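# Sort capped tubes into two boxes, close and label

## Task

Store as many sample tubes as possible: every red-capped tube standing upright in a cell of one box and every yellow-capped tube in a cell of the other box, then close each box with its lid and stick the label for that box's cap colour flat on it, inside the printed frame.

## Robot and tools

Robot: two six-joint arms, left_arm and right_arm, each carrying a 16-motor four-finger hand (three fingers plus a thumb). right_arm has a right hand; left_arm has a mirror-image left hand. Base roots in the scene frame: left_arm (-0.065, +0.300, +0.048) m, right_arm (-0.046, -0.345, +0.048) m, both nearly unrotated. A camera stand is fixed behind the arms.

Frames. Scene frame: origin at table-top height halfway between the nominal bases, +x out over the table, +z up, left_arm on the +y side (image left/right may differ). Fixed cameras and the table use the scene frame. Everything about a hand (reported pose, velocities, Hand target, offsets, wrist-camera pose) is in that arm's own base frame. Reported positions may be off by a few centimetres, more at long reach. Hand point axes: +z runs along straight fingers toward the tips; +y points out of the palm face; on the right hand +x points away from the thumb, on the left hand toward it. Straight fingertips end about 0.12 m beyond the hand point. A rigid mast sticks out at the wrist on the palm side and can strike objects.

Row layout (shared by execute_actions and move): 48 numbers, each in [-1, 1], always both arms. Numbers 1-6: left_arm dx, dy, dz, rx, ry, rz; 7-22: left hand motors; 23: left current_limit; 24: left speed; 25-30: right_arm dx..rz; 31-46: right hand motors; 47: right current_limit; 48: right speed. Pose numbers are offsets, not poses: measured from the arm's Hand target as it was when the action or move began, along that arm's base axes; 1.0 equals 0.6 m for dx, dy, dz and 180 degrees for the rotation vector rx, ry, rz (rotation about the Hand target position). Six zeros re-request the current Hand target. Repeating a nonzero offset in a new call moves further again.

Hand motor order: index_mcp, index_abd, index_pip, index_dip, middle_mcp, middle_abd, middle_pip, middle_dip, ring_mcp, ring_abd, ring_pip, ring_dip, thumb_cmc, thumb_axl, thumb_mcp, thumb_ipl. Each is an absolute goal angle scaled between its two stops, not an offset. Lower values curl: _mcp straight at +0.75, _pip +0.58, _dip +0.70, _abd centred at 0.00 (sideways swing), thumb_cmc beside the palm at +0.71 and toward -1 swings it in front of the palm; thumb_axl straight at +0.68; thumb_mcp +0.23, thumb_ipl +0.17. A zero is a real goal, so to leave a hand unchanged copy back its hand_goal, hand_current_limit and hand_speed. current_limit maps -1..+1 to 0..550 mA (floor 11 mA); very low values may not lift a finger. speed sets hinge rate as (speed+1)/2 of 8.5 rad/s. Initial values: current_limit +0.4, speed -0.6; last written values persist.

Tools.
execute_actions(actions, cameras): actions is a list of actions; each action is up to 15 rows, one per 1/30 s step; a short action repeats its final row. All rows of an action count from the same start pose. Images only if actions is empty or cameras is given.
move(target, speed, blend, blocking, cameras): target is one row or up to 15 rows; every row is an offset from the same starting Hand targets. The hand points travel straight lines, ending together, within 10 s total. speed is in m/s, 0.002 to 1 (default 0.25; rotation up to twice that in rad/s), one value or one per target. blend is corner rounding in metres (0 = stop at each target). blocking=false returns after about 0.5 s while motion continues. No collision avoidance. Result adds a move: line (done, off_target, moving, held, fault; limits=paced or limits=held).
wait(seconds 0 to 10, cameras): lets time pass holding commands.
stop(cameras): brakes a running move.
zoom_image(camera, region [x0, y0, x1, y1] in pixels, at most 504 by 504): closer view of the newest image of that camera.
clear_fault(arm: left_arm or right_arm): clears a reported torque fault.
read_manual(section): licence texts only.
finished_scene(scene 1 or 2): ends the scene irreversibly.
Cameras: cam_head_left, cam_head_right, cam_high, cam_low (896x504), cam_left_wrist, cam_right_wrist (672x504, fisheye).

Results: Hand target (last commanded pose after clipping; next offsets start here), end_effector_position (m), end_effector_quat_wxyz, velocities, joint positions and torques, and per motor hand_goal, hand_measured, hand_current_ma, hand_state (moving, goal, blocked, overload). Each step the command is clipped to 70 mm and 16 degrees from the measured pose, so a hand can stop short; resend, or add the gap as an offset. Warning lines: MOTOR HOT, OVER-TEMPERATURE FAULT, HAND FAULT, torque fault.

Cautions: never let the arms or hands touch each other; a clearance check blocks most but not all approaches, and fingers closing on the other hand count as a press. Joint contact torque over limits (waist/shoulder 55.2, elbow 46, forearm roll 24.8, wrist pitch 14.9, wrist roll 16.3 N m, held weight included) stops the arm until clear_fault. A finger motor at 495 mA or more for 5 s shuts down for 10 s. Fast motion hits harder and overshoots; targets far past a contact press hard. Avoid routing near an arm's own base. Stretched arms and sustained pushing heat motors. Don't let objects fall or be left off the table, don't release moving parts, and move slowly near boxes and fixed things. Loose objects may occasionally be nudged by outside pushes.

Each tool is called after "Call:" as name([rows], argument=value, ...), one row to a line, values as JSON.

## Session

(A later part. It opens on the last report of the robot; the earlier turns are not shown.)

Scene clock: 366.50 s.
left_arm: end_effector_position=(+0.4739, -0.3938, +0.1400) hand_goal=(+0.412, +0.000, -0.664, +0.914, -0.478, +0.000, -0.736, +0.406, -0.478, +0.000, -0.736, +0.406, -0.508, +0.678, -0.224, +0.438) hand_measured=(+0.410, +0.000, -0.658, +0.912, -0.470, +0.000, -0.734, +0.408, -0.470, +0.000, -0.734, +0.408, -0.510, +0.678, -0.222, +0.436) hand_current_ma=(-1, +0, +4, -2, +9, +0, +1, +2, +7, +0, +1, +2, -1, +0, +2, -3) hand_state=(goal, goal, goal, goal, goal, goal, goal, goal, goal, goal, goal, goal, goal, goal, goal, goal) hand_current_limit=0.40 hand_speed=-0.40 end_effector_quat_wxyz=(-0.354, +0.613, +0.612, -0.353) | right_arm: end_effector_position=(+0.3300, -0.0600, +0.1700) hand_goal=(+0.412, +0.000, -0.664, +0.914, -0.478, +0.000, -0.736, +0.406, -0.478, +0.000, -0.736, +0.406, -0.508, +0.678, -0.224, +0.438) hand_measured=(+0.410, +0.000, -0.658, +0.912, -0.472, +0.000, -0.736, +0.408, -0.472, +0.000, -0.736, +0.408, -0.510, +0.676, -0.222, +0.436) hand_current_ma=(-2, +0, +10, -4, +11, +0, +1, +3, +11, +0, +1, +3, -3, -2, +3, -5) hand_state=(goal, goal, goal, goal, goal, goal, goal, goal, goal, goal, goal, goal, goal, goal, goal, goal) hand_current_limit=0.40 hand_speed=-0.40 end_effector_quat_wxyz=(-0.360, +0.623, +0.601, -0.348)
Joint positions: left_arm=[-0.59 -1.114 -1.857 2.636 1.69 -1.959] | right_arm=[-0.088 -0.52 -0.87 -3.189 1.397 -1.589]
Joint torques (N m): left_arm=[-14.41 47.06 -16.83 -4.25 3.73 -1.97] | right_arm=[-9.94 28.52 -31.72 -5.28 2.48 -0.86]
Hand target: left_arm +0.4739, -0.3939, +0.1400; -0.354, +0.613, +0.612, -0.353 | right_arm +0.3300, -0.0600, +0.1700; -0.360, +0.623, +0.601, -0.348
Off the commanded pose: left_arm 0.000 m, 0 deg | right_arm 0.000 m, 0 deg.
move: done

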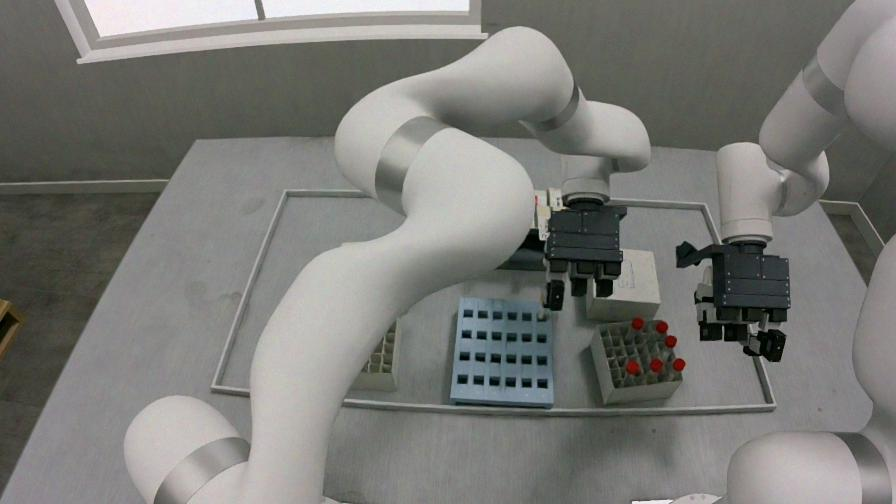

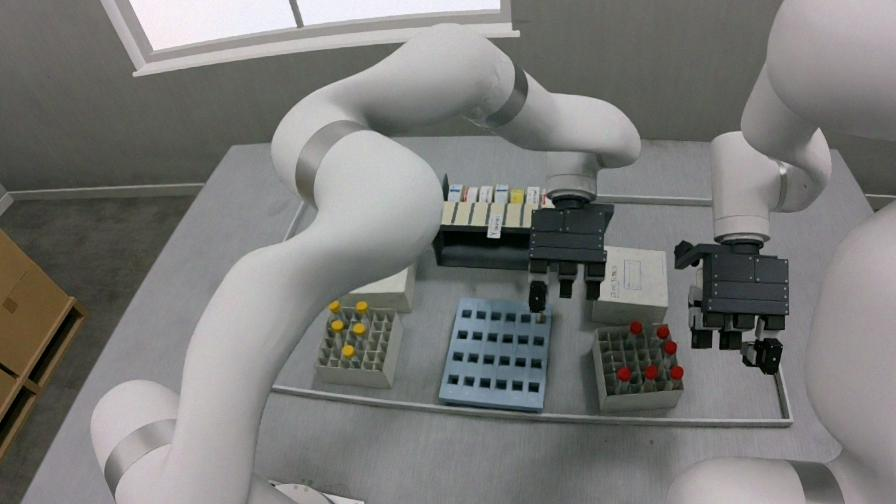

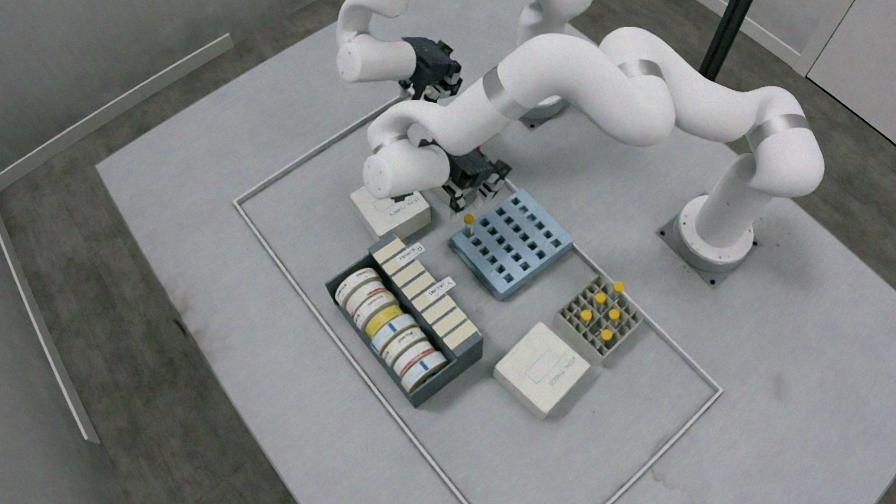

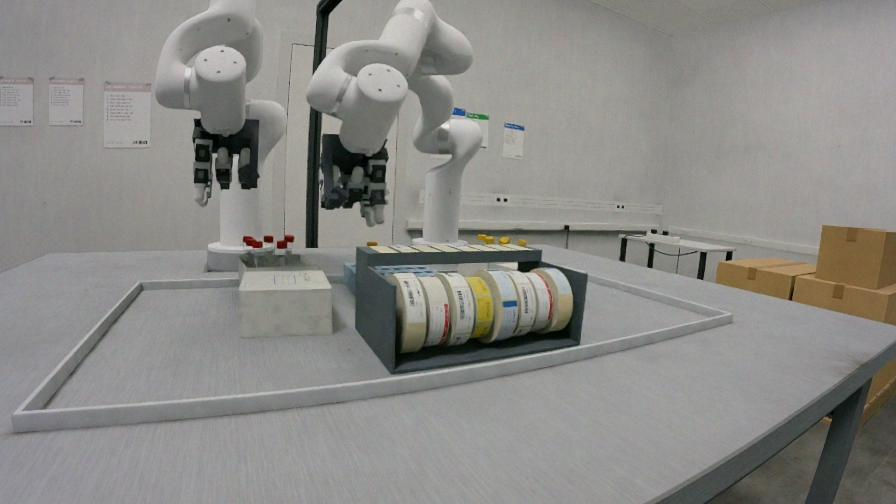

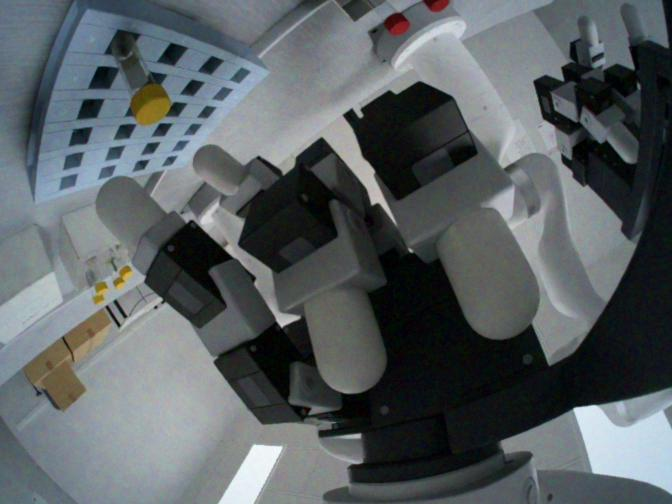

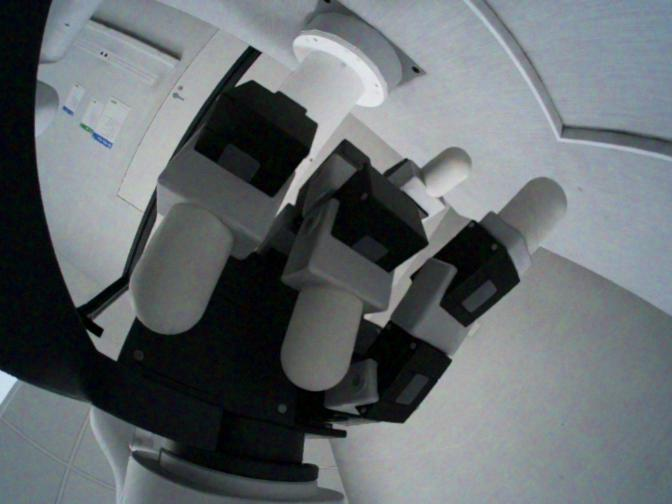

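Call:
move([
  [0,0,-0.0978,0,0,0,0.411,0,-0.664,0.913,-0.479,0,-0.737,0.406,-0.479,0,-0.737,0.406,-0.509,0.678,-0.225,0.438,0.4,-0.4,0.05,-0.0667,0.0833,0.013,0.0115,-0.129,0.753,0,0.139,0.261,0.753,0,0.139,0.261,0.753,0,0.139,0.261,-0.829,0.677,0.65,-0.157,0.4,-0.4],
  [0,0,-0.0978,0,0,0,0.411,0,-0.664,0.478,-0.479,0,-0.737,0.406,-0.479,0,-0.737,0.406,-0.509,0.678,-0.225,0.114,0.4,-0.4,0.05,-0.0667,0.0833,0.013,0.0115,-0.129,0.753,0,0.139,0.261,0.753,0,0.139,0.261,0.753,0,0.139,0.261,-0.829,0.677,0.65,-0.157,0.4,-0.4],
  [0,0,0.0833,0,0,0,0.411,0,-0.664,0.478,-0.479,0,-0.737,0.406,-0.479,0,-0.737,0.406,-0.509,0.678,-0.225,0.114,0.4,-0.4,0.05,-0.0667,0.0833,0.0285,0.0252,-0.2839,0.753,0,0.139,0.261,0.753,0,0.139,0.261,0.753,0,0.139,0.261,-0.829,0.677,0.65,-0.157,0.4,-0.4],
  [-0.222,0.417,0.0833,0,-0.0278,0,0.411,0,-0.664,0.478,-0.479,0,-0.737,0.406,-0.479,0,-0.737,0.406,-0.509,0.678,-0.225,0.114,0.4,-0.4,0.1167,-0.05,0.1333,0.0519,0.0459,-0.5161,0.753,0,0.139,0.261,0.753,0,0.139,0.261,0.753,0,0.139,0.261,-0.829,0.677,0.65,-0.157,0.4,-0.4],
  [-0.2612,0.4905,0.0167,0,-0.0278,0,0.411,0,-0.664,0.478,-0.479,0,-0.737,0.406,-0.479,0,-0.737,0.406,-0.509,0.678,-0.225,0.114,0.4,-0.4,0.1167,-0.05,0.1333,0.0519,0.0459,-0.5161,0.753,0,0.139,0.261,0.753,0,0.139,0.261,0.753,0,0.139,0.261,-0.829,0.677,0.65,-0.157,0.4,-0.4],
], speed=[0.3,0.2,0.3,0.35,0.25], blend=[0,0,0.03,0.03,0], cameras=["all"])

Call:
zoom_image(camera="cam_left_wrist", region=[80, 20, 190, 130])

Call:
zoom_image(camera="cam_head_left", region=[570, 230, 700, 410])

Call:
zoom_image(camera="cam_head_left", region=[310, 220, 440, 400])

Call:
zoom_image(camera="cam_high", region=[330, 150, 680, 430])

Scene clock: 387.03 s.
left_arm: end_effector_position=(+0.3172, -0.0996, +0.1500) hand_goal=(+0.412, +0.000, -0.664, +0.478, -0.478, +0.000, -0.736, +0.406, -0.478, +0.000, -0.736, +0.406, -0.508, +0.678, -0.224, +0.114) hand_measured=(+0.450, +0.000, -0.632, +0.508, -0.470, +0.000, -0.734, +0.408, -0.470, +0.000, -0.734, +0.408, -0.510, +0.678, -0.190, +0.152) hand_current_ma=(+76, +0, +54, +51, +9, +0, +1, +2, +7, +0, +1, +2, -1, +0, +84, +110) hand_state=(blocked, goal, blocked, blocked, goal, goal, goal, goal, goal, goal, goal, goal, goal, goal, blocked, blocked) hand_current_limit=0.40 hand_speed=-0.40 end_effector_quat_wxyz=(-0.327, +0.628, +0.627, -0.326) | right_arm: end_effector_position=(+0.4000, -0.0900, +0.2500) hand_goal=(+0.754, +0.000, +0.140, +0.262, +0.754, +0.000, +0.140, +0.262, +0.754, +0.000, +0.140, +0.262, -0.828, +0.678, +0.650, -0.156) hand_measured=(+0.738, +0.000, +0.134, +0.266, +0.734, -0.004, +0.138, +0.260, +0.734, +0.000, +0.136, +0.264, -0.820, +0.680, +0.642, -0.154) hand_current_ma=(-37, +0, -9, +5, -52, -4, -4, -3, -51, +0, -5, +4, +14, +2, -19, +2) hand_state=(goal, goal, goal, goal, blocked, goal, goal, goal, blocked, goal, goal, goal, goal, goal, goal, goal) hand_current_limit=0.40 hand_speed=-0.40 end_effector_quat_wxyz=(-0.581, +0.812, -0.037, +0.026)
Joint positions: left_arm=[-0.266 -0.51 -0.825 2.915 1.266 -1.656] | right_arm=[-0.59 -0.439 -0.898 -2.155 1.482 -1.169]
Joint torques (N m): left_arm=[17.61 25.39 -5.64 3.07 -1.46 1.86] | right_arm=[-10.38 57.75 -13.6 5.23 -0.46 0.92]
Hand target: left_arm +0.3172, -0.0996, +0.1500; -0.327, +0.628, +0.627, -0.326 | right_arm +0.4000, -0.0900, +0.2500; -0.581, +0.812, -0.037, +0.026
Off the commanded pose: left_arm 0.000 m, 0 deg | right_arm 0.000 m, 0 deg.
move: done

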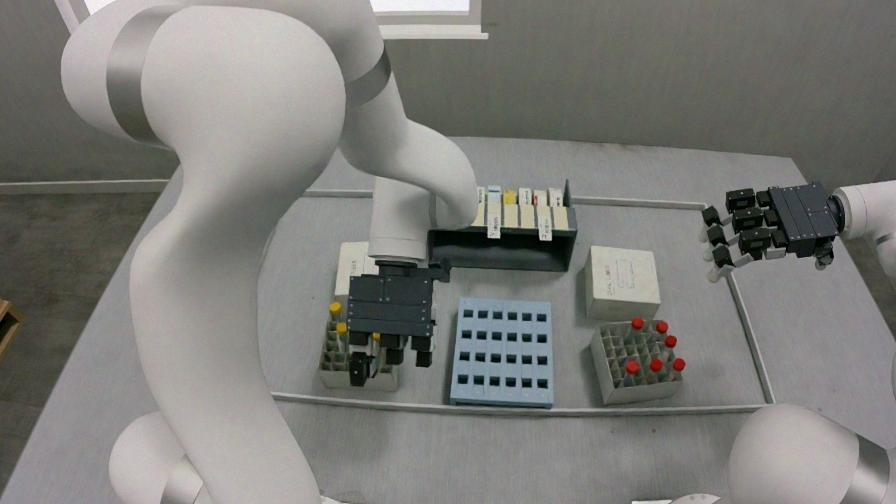

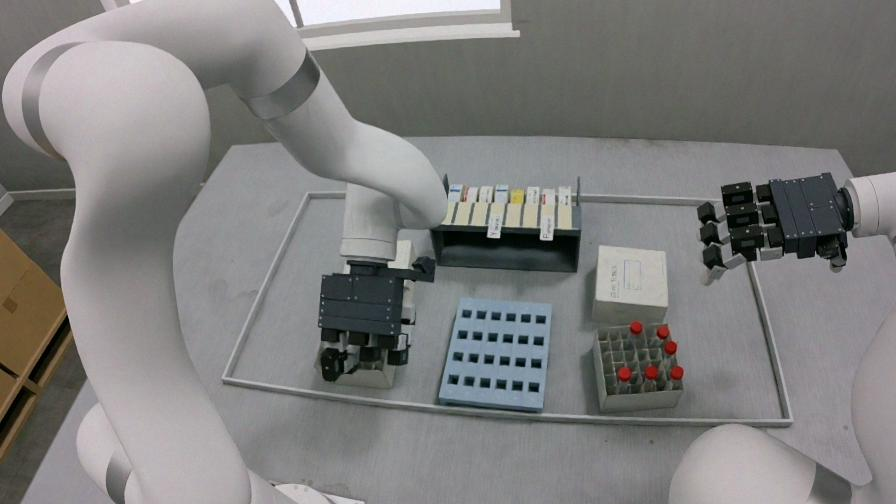

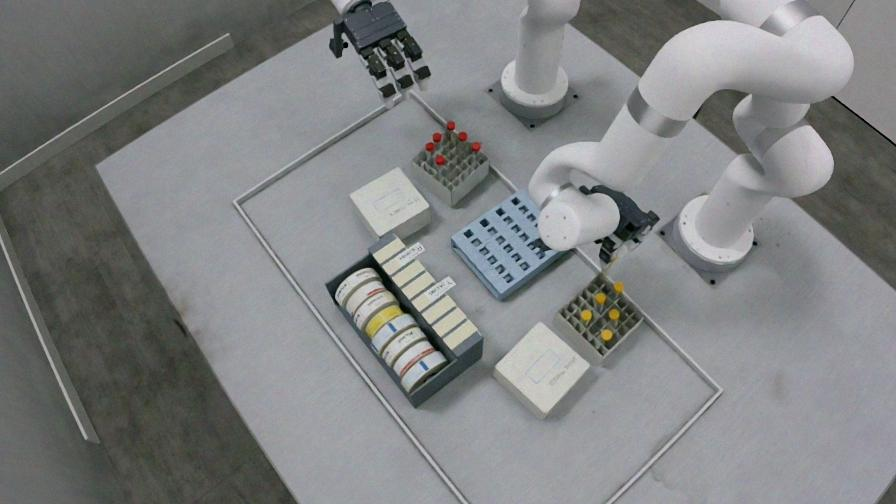

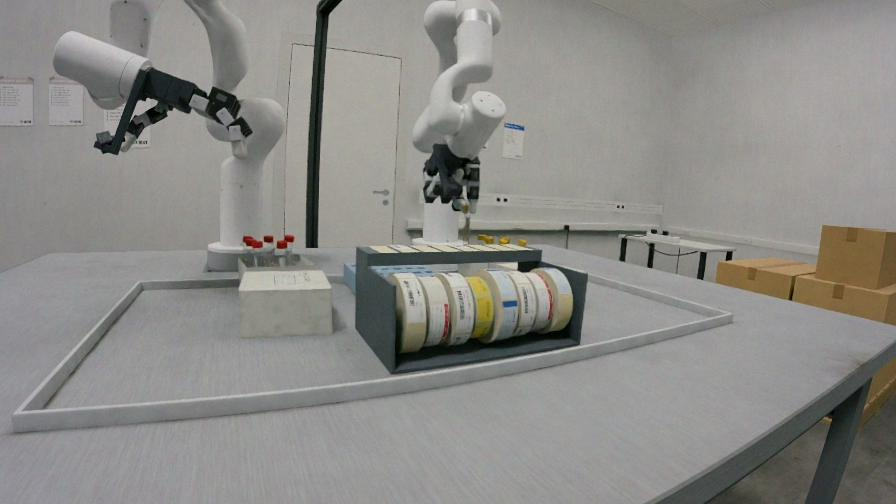

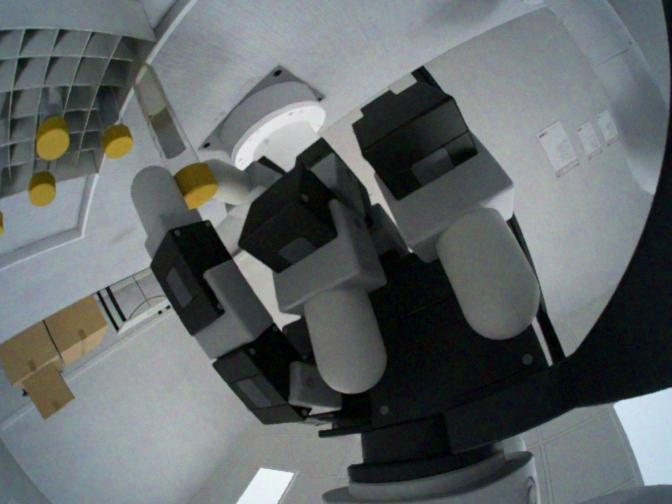

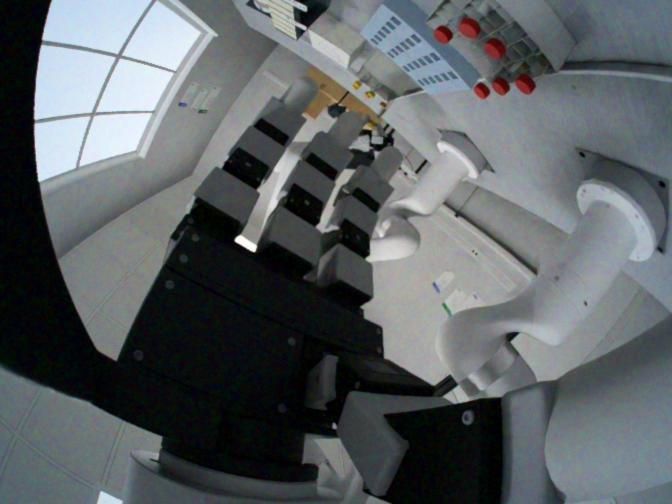

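Scaled by 4.582 from the camera's 672x504 image, which has a finer 960x720 frame.

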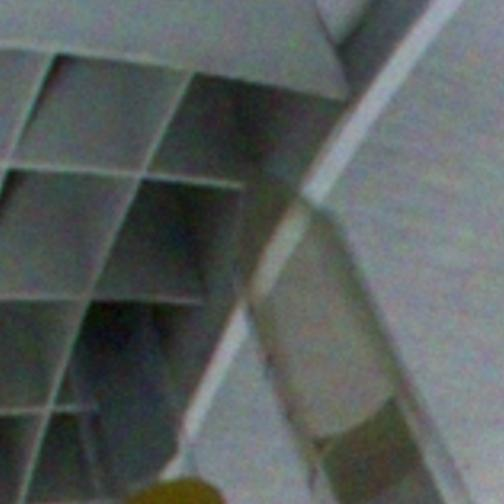

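Scaled by 2.800 from the camera's 896x504 image, which has a finer 1280x720 frame.

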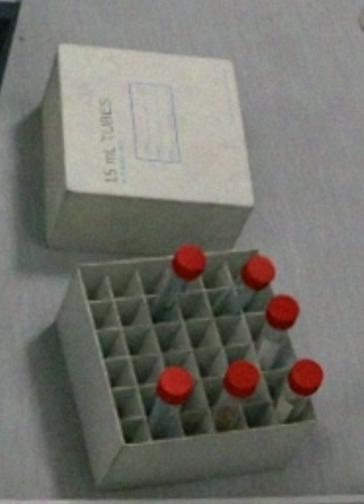

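Scaled by 2.800 from the camera's 896x504 image, which has a finer 1280x720 frame.

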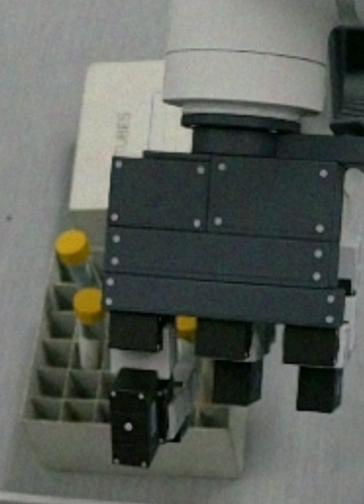

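Scaled by 1.440 from the camera's 896x504 image, which has a finer 1280x720 frame.

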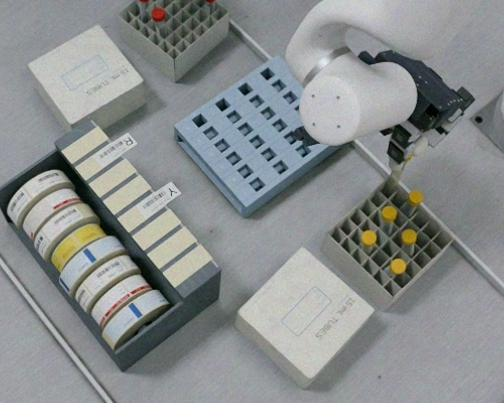

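Call:
move([
  [0.0017,-0.003,-0.1258,0,0,0,0.411,0,-0.664,0.478,-0.479,0,-0.737,0.406,-0.479,0,-0.737,0.406,-0.509,0.678,-0.225,0.114,0.4,-0.4,0,0,0,0,0,0,0.753,0,0.139,0.261,0.753,0,0.139,0.261,0.753,0,0.139,0.261,-0.829,0.677,0.65,-0.157,0.4,-0.4],
  [0.0017,-0.003,-0.1258,0,0,0,0.411,0,-0.664,0.913,-0.479,0,-0.737,0.406,-0.479,0,-0.737,0.406,-0.509,0.678,-0.225,0.438,0.4,-0.4,0,0,0,0,0,0,0.753,0,0.139,0.261,0.753,0,0.139,0.261,0.753,0,0.139,0.261,-0.829,0.677,0.65,-0.157,0.4,-0.4],
  [0.0017,-0.003,0.0333,0,0,0,0.411,0,-0.664,0.913,-0.479,0,-0.737,0.406,-0.479,0,-0.737,0.406,-0.509,0.678,-0.225,0.438,0.4,-0.4,0,0,0,0,0,0,0.753,0,0.139,0.261,0.753,0,0.139,0.261,0.753,0,0.139,0.261,-0.829,0.677,0.65,-0.157,0.4,-0.4],
  [0.0583,0.27,0.0667,-0.0385,0.0398,0.2907,0.411,0,-0.664,0.913,-0.479,0,-0.737,0.406,-0.479,0,-0.737,0.406,-0.509,0.678,-0.225,0.438,0.4,-0.4,0.2345,0.2742,-0.1333,0,0,0,0.753,0,0.139,0.261,0.753,0,0.139,0.261,0.753,0,0.139,0.261,-0.829,0.677,0.65,-0.157,0.4,-0.4],
  [0.1047,0.4993,0.0833,-0.0641,0.0663,0.4845,0.753,0,0.139,0.261,0.753,0,0.139,0.261,0.753,0,0.139,0.261,-0.829,0.677,0.65,-0.157,0.4,-0.4,0.2345,0.2742,-0.2167,0,0,0,0.753,0,0.139,0.261,0.753,0,0.139,0.261,0.753,0,0.139,0.261,-0.829,0.677,0.65,-0.157,0.4,-0.4],
], speed=[0.2,0.2,0.25,0.4,0.35], blend=[0,0,0.02,0.03,0], cameras=["all"])

Call:
zoom_image(camera="cam_head_left", region=[550, 200, 730, 380])

Call:
zoom_image(camera="cam_head_left", region=[310, 220, 440, 400])

Call:
zoom_image(camera="cam_high", region=[320, 100, 520, 280])

Scene clock: 407.70 s.
left_arm: end_effector_position=(+0.3800, +0.2000, +0.2000) hand_goal=(+0.754, +0.000, +0.140, +0.262, +0.754, +0.000, +0.140, +0.262, +0.754, +0.000, +0.140, +0.262, -0.828, +0.678, +0.650, -0.156) hand_measured=(+0.734, +0.000, +0.134, +0.266, +0.732, -0.004, +0.136, +0.260, +0.734, +0.000, +0.136, +0.266, -0.820, +0.680, +0.642, -0.154) hand_current_ma=(-28, +0, -4, +2, -36, -2, -3, -2, -29, +0, -3, +2, +7, +1, -11, +1) hand_state=(goal, goal, goal, goal, blocked, goal, goal, goal, goal, goal, goal, goal, goal, goal, goal, goal) hand_current_limit=0.40 hand_speed=-0.40 end_effector_quat_wxyz=(-0.011, +0.017, +0.819, -0.574) | right_arm: end_effector_position=(+0.5407, +0.0745, +0.1199) hand_goal=(+0.754, +0.000, +0.140, +0.262, +0.754, +0.000, +0.140, +0.262, +0.754, +0.000, +0.140, +0.262, -0.828, +0.678, +0.650, -0.156) hand_measured=(+0.738, +0.000, +0.134, +0.266, +0.734, -0.004, +0.138, +0.260, +0.734, +0.000, +0.136, +0.264, -0.822, +0.680, +0.644, -0.154) hand_current_ma=(-37, +0, -9, +5, -52, -4, -4, -3, -51, +0, -5, +4, +12, +2, -17, +2) hand_state=(goal, goal, goal, goal, blocked, goal, goal, goal, blocked, goal, goal, goal, goal, goal, goal, goal) hand_current_limit=0.40 hand_speed=-0.40 end_effector_quat_wxyz=(-0.581, +0.812, -0.037, +0.026)
Joint positions: left_arm=[0.744 -0.652 -1.101 2.413 1.551 -1.882] | right_arm=[-0.194 -0.817 -1.128 -1.772 1.29 -1.247]
Joint torques (N m): left_arm=[15.85 33.31 -14.07 -1.33 3.56 -1.44] | right_arm=[8 39.6 -31.14 5.28 -0.52 -0.85]
Hand target: left_arm +0.3800, +0.2000, +0.2000; -0.011, +0.017, +0.819, -0.574 | right_arm +0.5407, +0.0745, +0.1199; -0.581, +0.812, -0.037, +0.026
Off the commanded pose: left_arm 0.000 m, 0 deg | right_arm 0.000 m, 0 deg.
move: done

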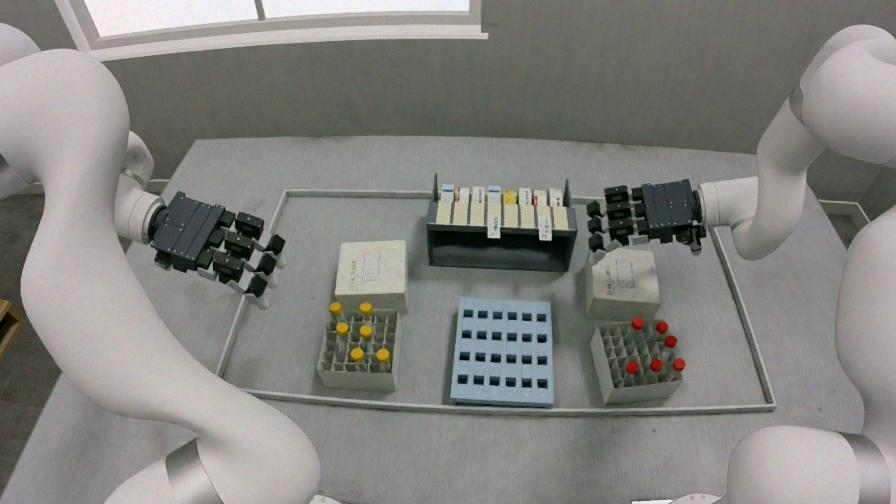

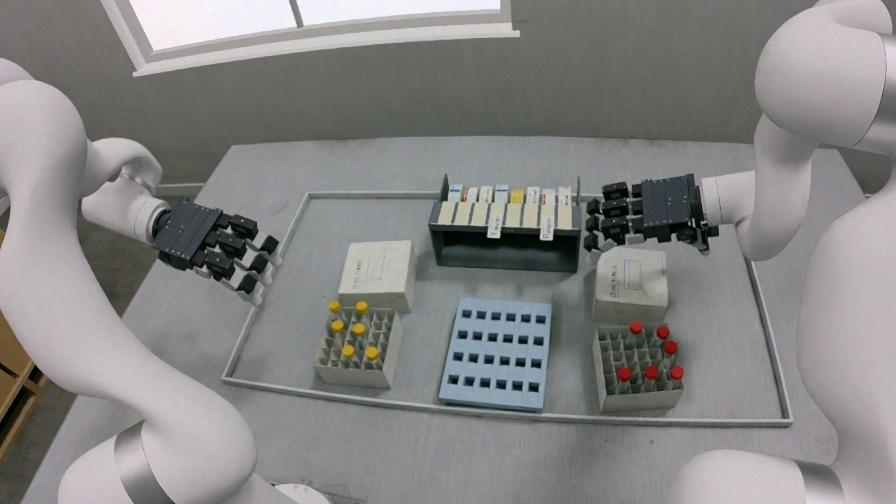

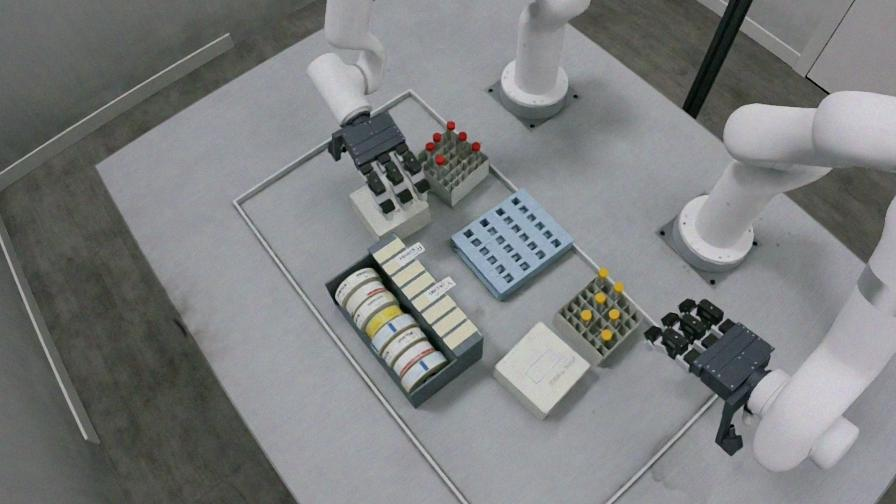

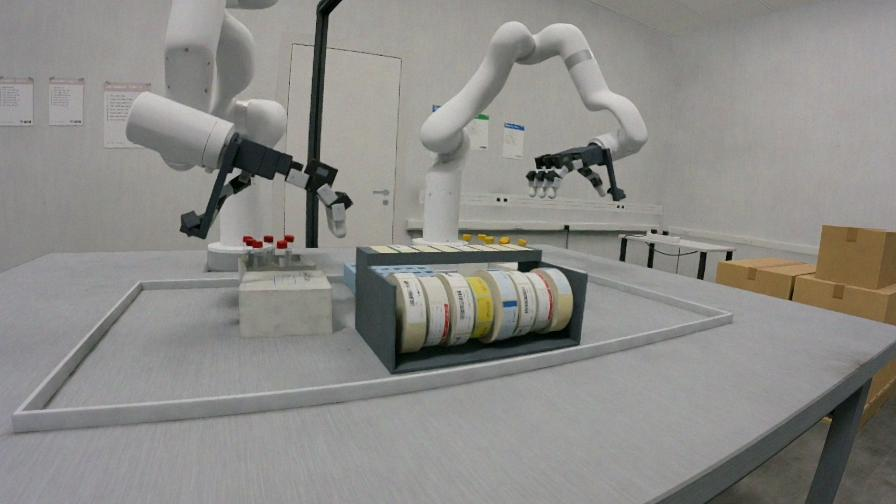

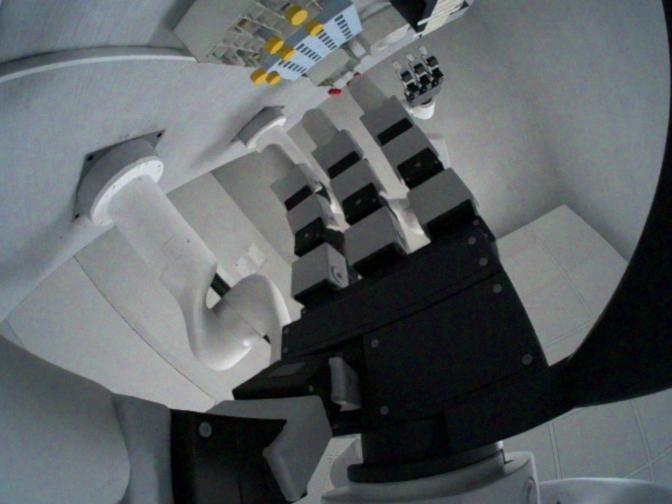

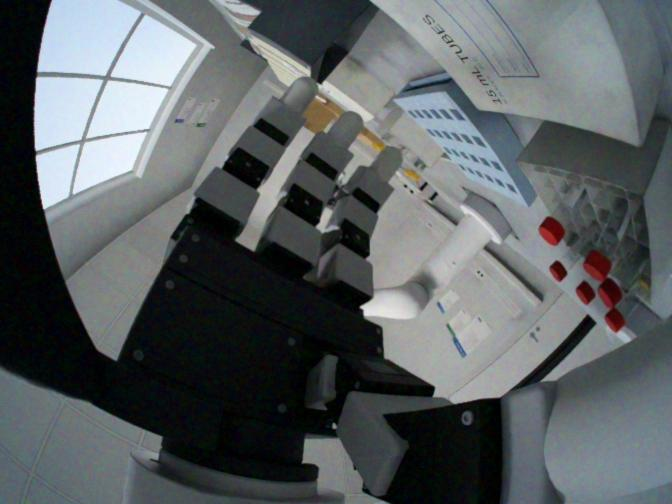

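Scaled by 2.800 from the camera's 896x504 image, which has a finer 1280x720 frame.

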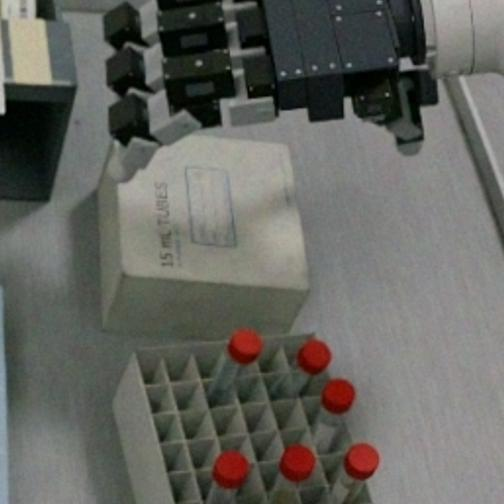

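Scaled by 2.800 from the camera's 896x504 image, which has a finer 1280x720 frame.

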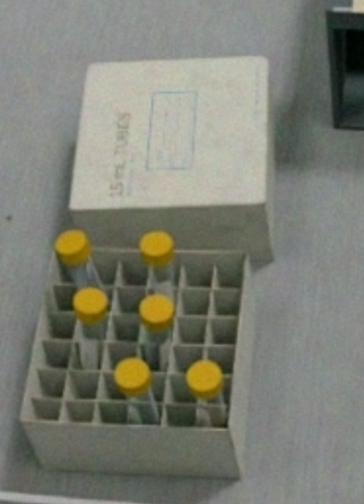

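Scaled by 2.520 from the camera's 896x504 image, which has a finer 1280x720 frame.

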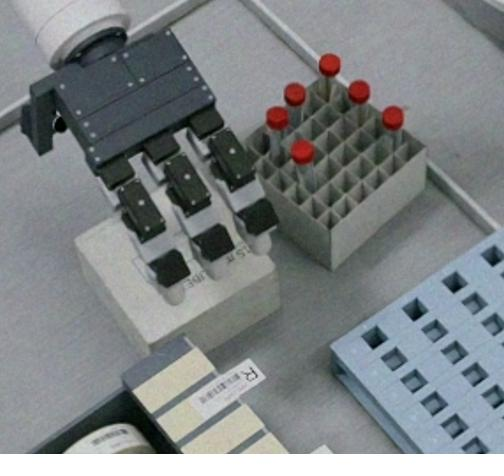

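Call:
zoom_image(camera="cam_right_wrist", region=[360, 0, 672, 234])

Call:
zoom_image(camera="cam_high", region=[470, 250, 670, 430])

Scaled by 1.615 from the camera's 672x504 image, which has a finer 960x720 frame.

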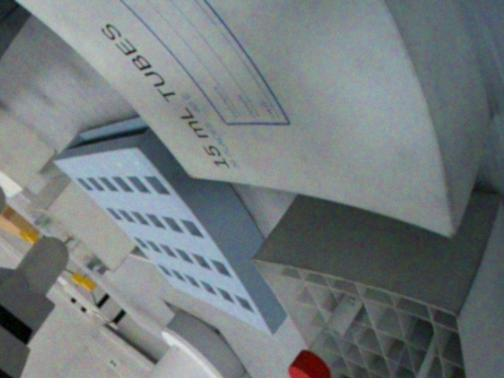

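Scaled by 2.520 from the camera's 896x504 image, which has a finer 1280x720 frame.

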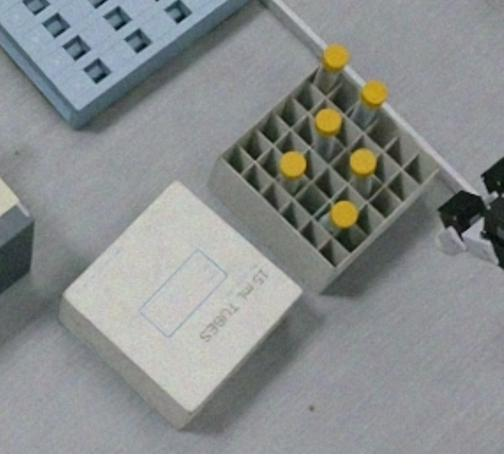

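Call:
move([
  [0.2857,-0.4005,-0.1167,0,0,0.0394,0.753,0,0.139,0.261,0.753,0,0.139,0.261,0.753,0,0.139,0.261,-0.829,0.677,0.65,-0.157,0.4,-0.4,-0.0155,0.028,0,0,0,0.0039,0.753,0,0.139,0.261,0.753,0,0.139,0.261,0.753,0,0.139,0.261,-0.829,0.677,0.65,-0.157,0.4,-0.4],
  [0.2857,-0.4005,-0.1167,0,0,0.0394,0.753,0,0.139,0.261,0.753,0,0.139,0.261,0.753,0,0.139,0.261,-0.829,0.677,0.65,-0.157,0.4,-0.4,-0.0155,0.028,-0.1815,0,0,0.0039,0.753,0,0.139,0.261,0.753,0,0.139,0.261,0.753,0,0.139,0.261,-0.829,0.677,0.65,-0.157,0.4,-0.4],
], speed=[0.35,0.15], blend=[0.005,0], cameras=["all"])

Call:
zoom_image(camera="cam_head_left", region=[550, 200, 730, 380])

Call:
zoom_image(camera="cam_left_wrist", region=[0, 0, 312, 234])

Call:
zoom_image(camera="cam_high", region=[320, 100, 520, 280])

Scene clock: 425.53 s.
left_arm: end_effector_position=(+0.5514, -0.0403, +0.1300) hand_goal=(+0.754, +0.000, +0.140, +0.262, +0.754, +0.000, +0.140, +0.262, +0.754, +0.000, +0.140, +0.262, -0.828, +0.678, +0.650, -0.156) hand_measured=(+0.734, +0.000, +0.134, +0.266, +0.732, -0.004, +0.136, +0.260, +0.734, +0.000, +0.136, +0.266, -0.822, +0.680, +0.642, -0.154) hand_current_ma=(-28, +0, -4, +2, -36, -2, -3, -2, -29, +0, -3, +2, +5, +1, -10, +1) hand_state=(goal, goal, goal, goal, blocked, goal, goal, goal, goal, goal, goal, goal, goal, goal, goal, goal) hand_current_limit=0.40 hand_speed=-0.40 end_effector_quat_wxyz=(+0.024, -0.034, +0.818, -0.573) | right_arm: end_effector_position=(+0.5314, +0.0912, +0.0111) hand_goal=(+0.754, +0.000, +0.140, +0.262, +0.754, +0.000, +0.140, +0.262, +0.754, +0.000, +0.140, +0.262, -0.828, +0.678, +0.650, -0.156) hand_measured=(+0.738, +0.000, +0.134, +0.266, +0.734, -0.004, +0.138, +0.260, +0.734, +0.000, +0.136, +0.264, -0.822, +0.680, +0.644, -0.154) hand_current_ma=(-37, +0, -9, +5, -52, -4, -4, -3, -51, +0, -5, +4, +12, +2, -17, +2) hand_state=(goal, goal, goal, goal, blocked, goal, goal, goal, blocked, goal, goal, goal, goal, goal, goal, goal) hand_current_limit=0.40 hand_speed=-0.40 end_effector_quat_wxyz=(-0.581, +0.813, -0.032, +0.023)
Joint positions: left_arm=[0.243 -0.819 -1.181 1.844 1.301 -1.941] | right_arm=[-0.167 -1.039 -1.188 -1.708 1.259 -1.415]
Joint torques (N m): left_arm=[-14.37 37.34 -14.54 -3.75 -1.19 -1.89] | right_arm=[6.48 43.89 -27.11 5.06 -0.26 -1.03]
Hand target: left_arm +0.5514, -0.0403, +0.1300; +0.024, -0.034, +0.818, -0.573 | right_arm +0.5314, +0.0913, +0.0110; -0.581, +0.813, -0.032, +0.022
Off the commanded pose: left_arm 0.000 m, 0 deg | right_arm 0.000 m, 0 deg.
move: done

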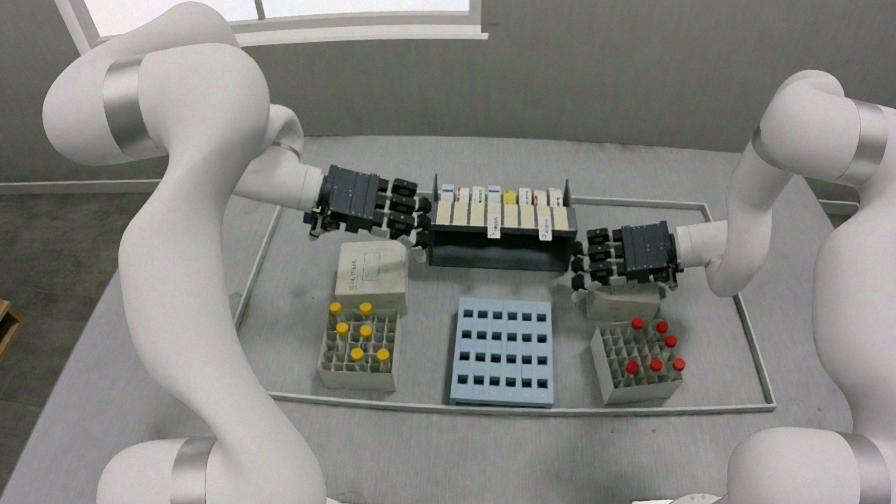

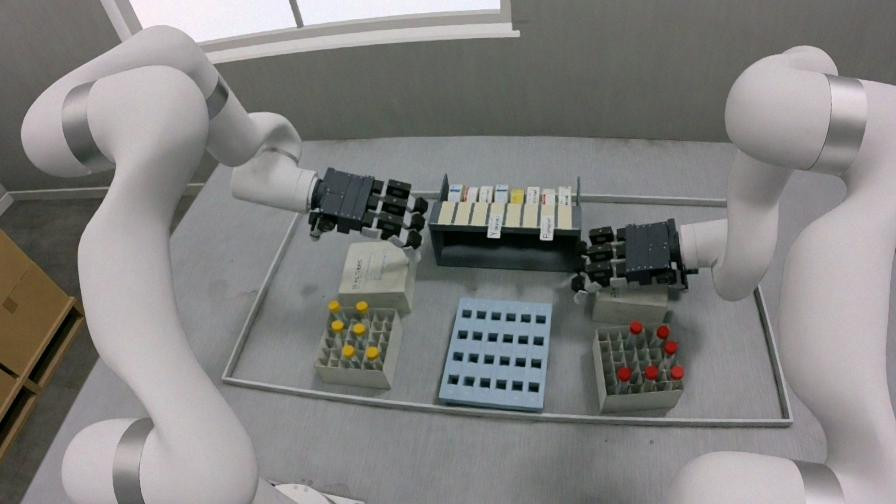

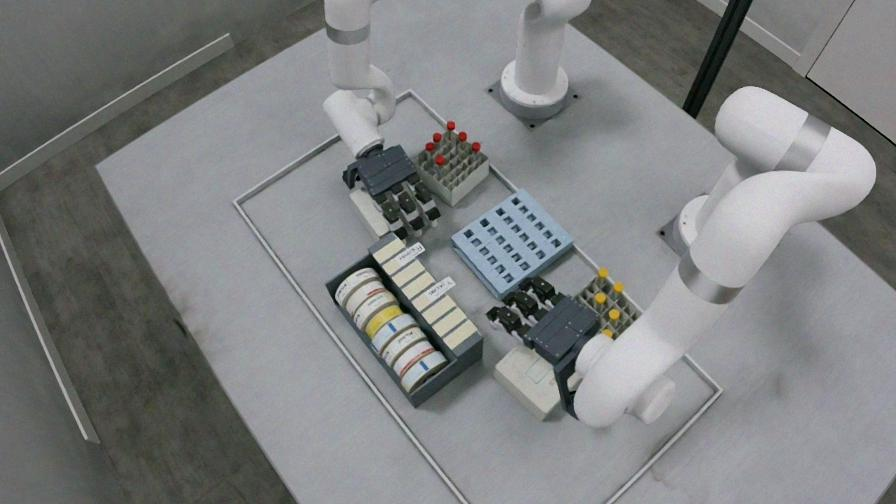

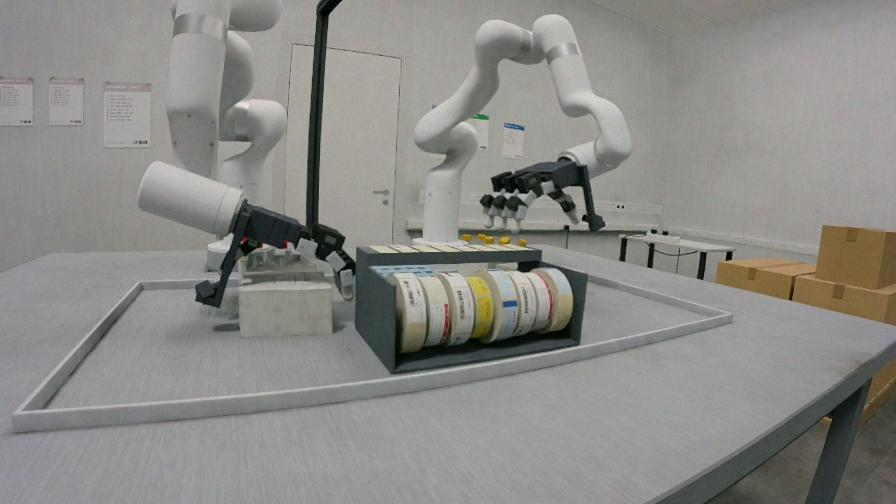

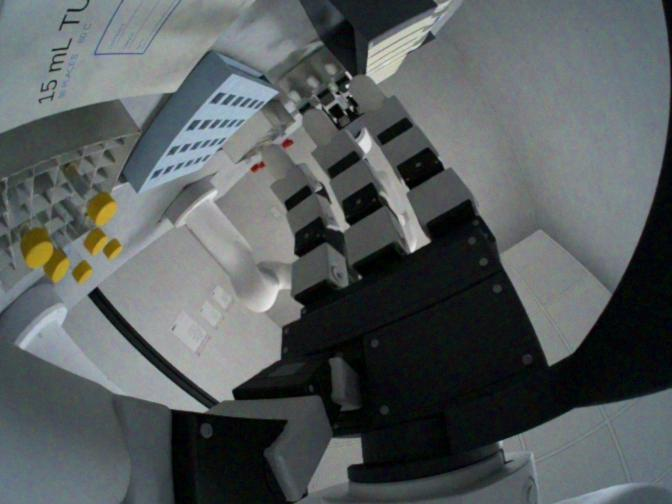

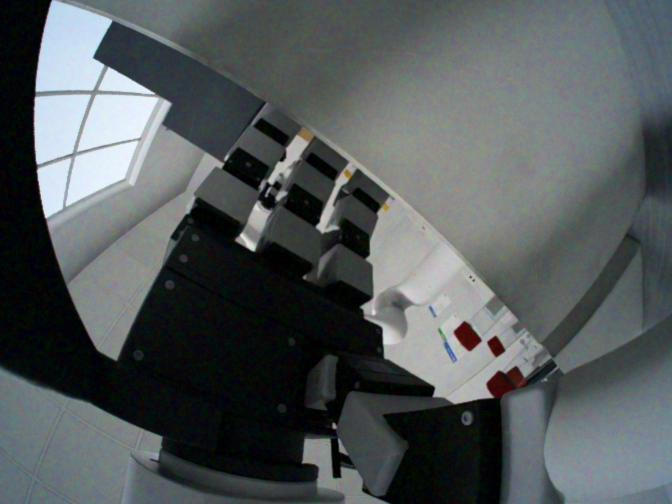

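Scaled by 2.800 from the camera's 896x504 image, which has a finer 1280x720 frame.

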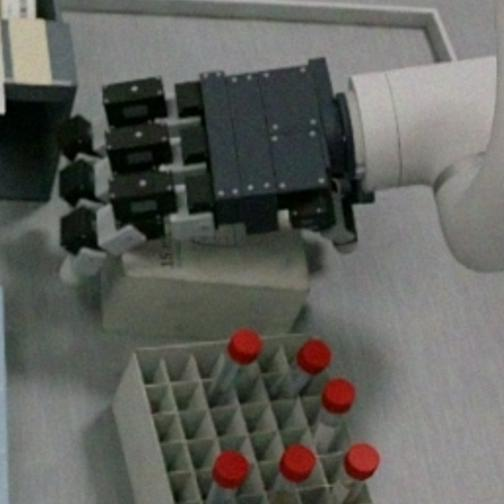

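Scaled by 1.615 from the camera's 672x504 image, which has a finer 960x720 frame.

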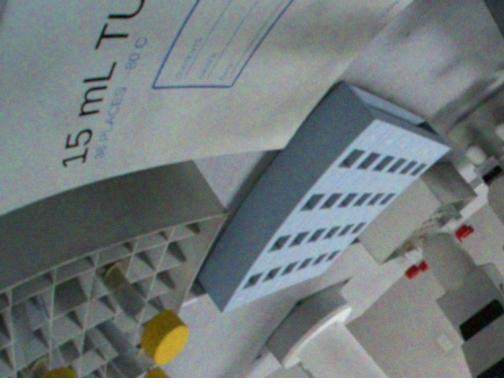

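Scaled by 2.520 from the camera's 896x504 image, which has a finer 1280x720 frame.

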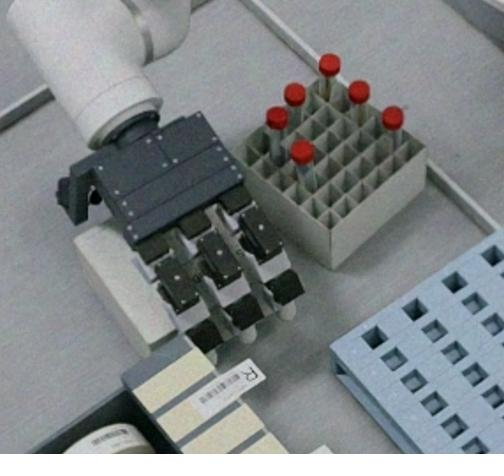

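Call:
zoom_image(camera="cam_head_left", region=[300, 150, 460, 310])

Call:
zoom_image(camera="cam_head_right", region=[560, 200, 720, 360])

Scaled by 3.150 from the camera's 896x504 image, which has a finer 1280x720 frame.

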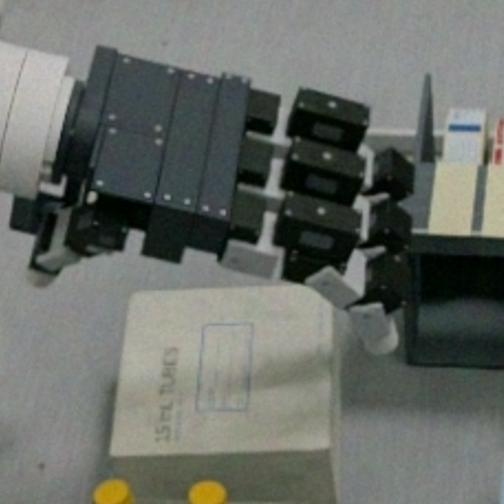

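Scaled by 3.150 from the camera's 896x504 image, which has a finer 1280x720 frame.

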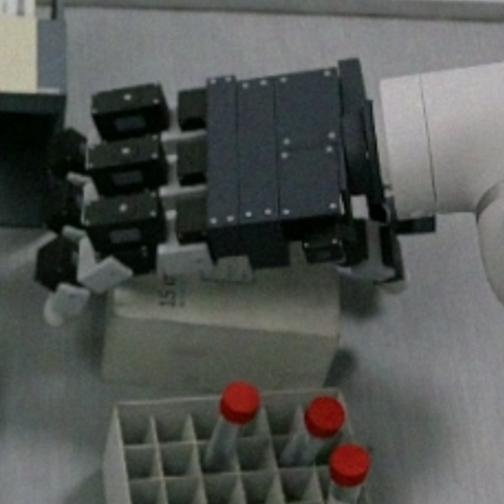

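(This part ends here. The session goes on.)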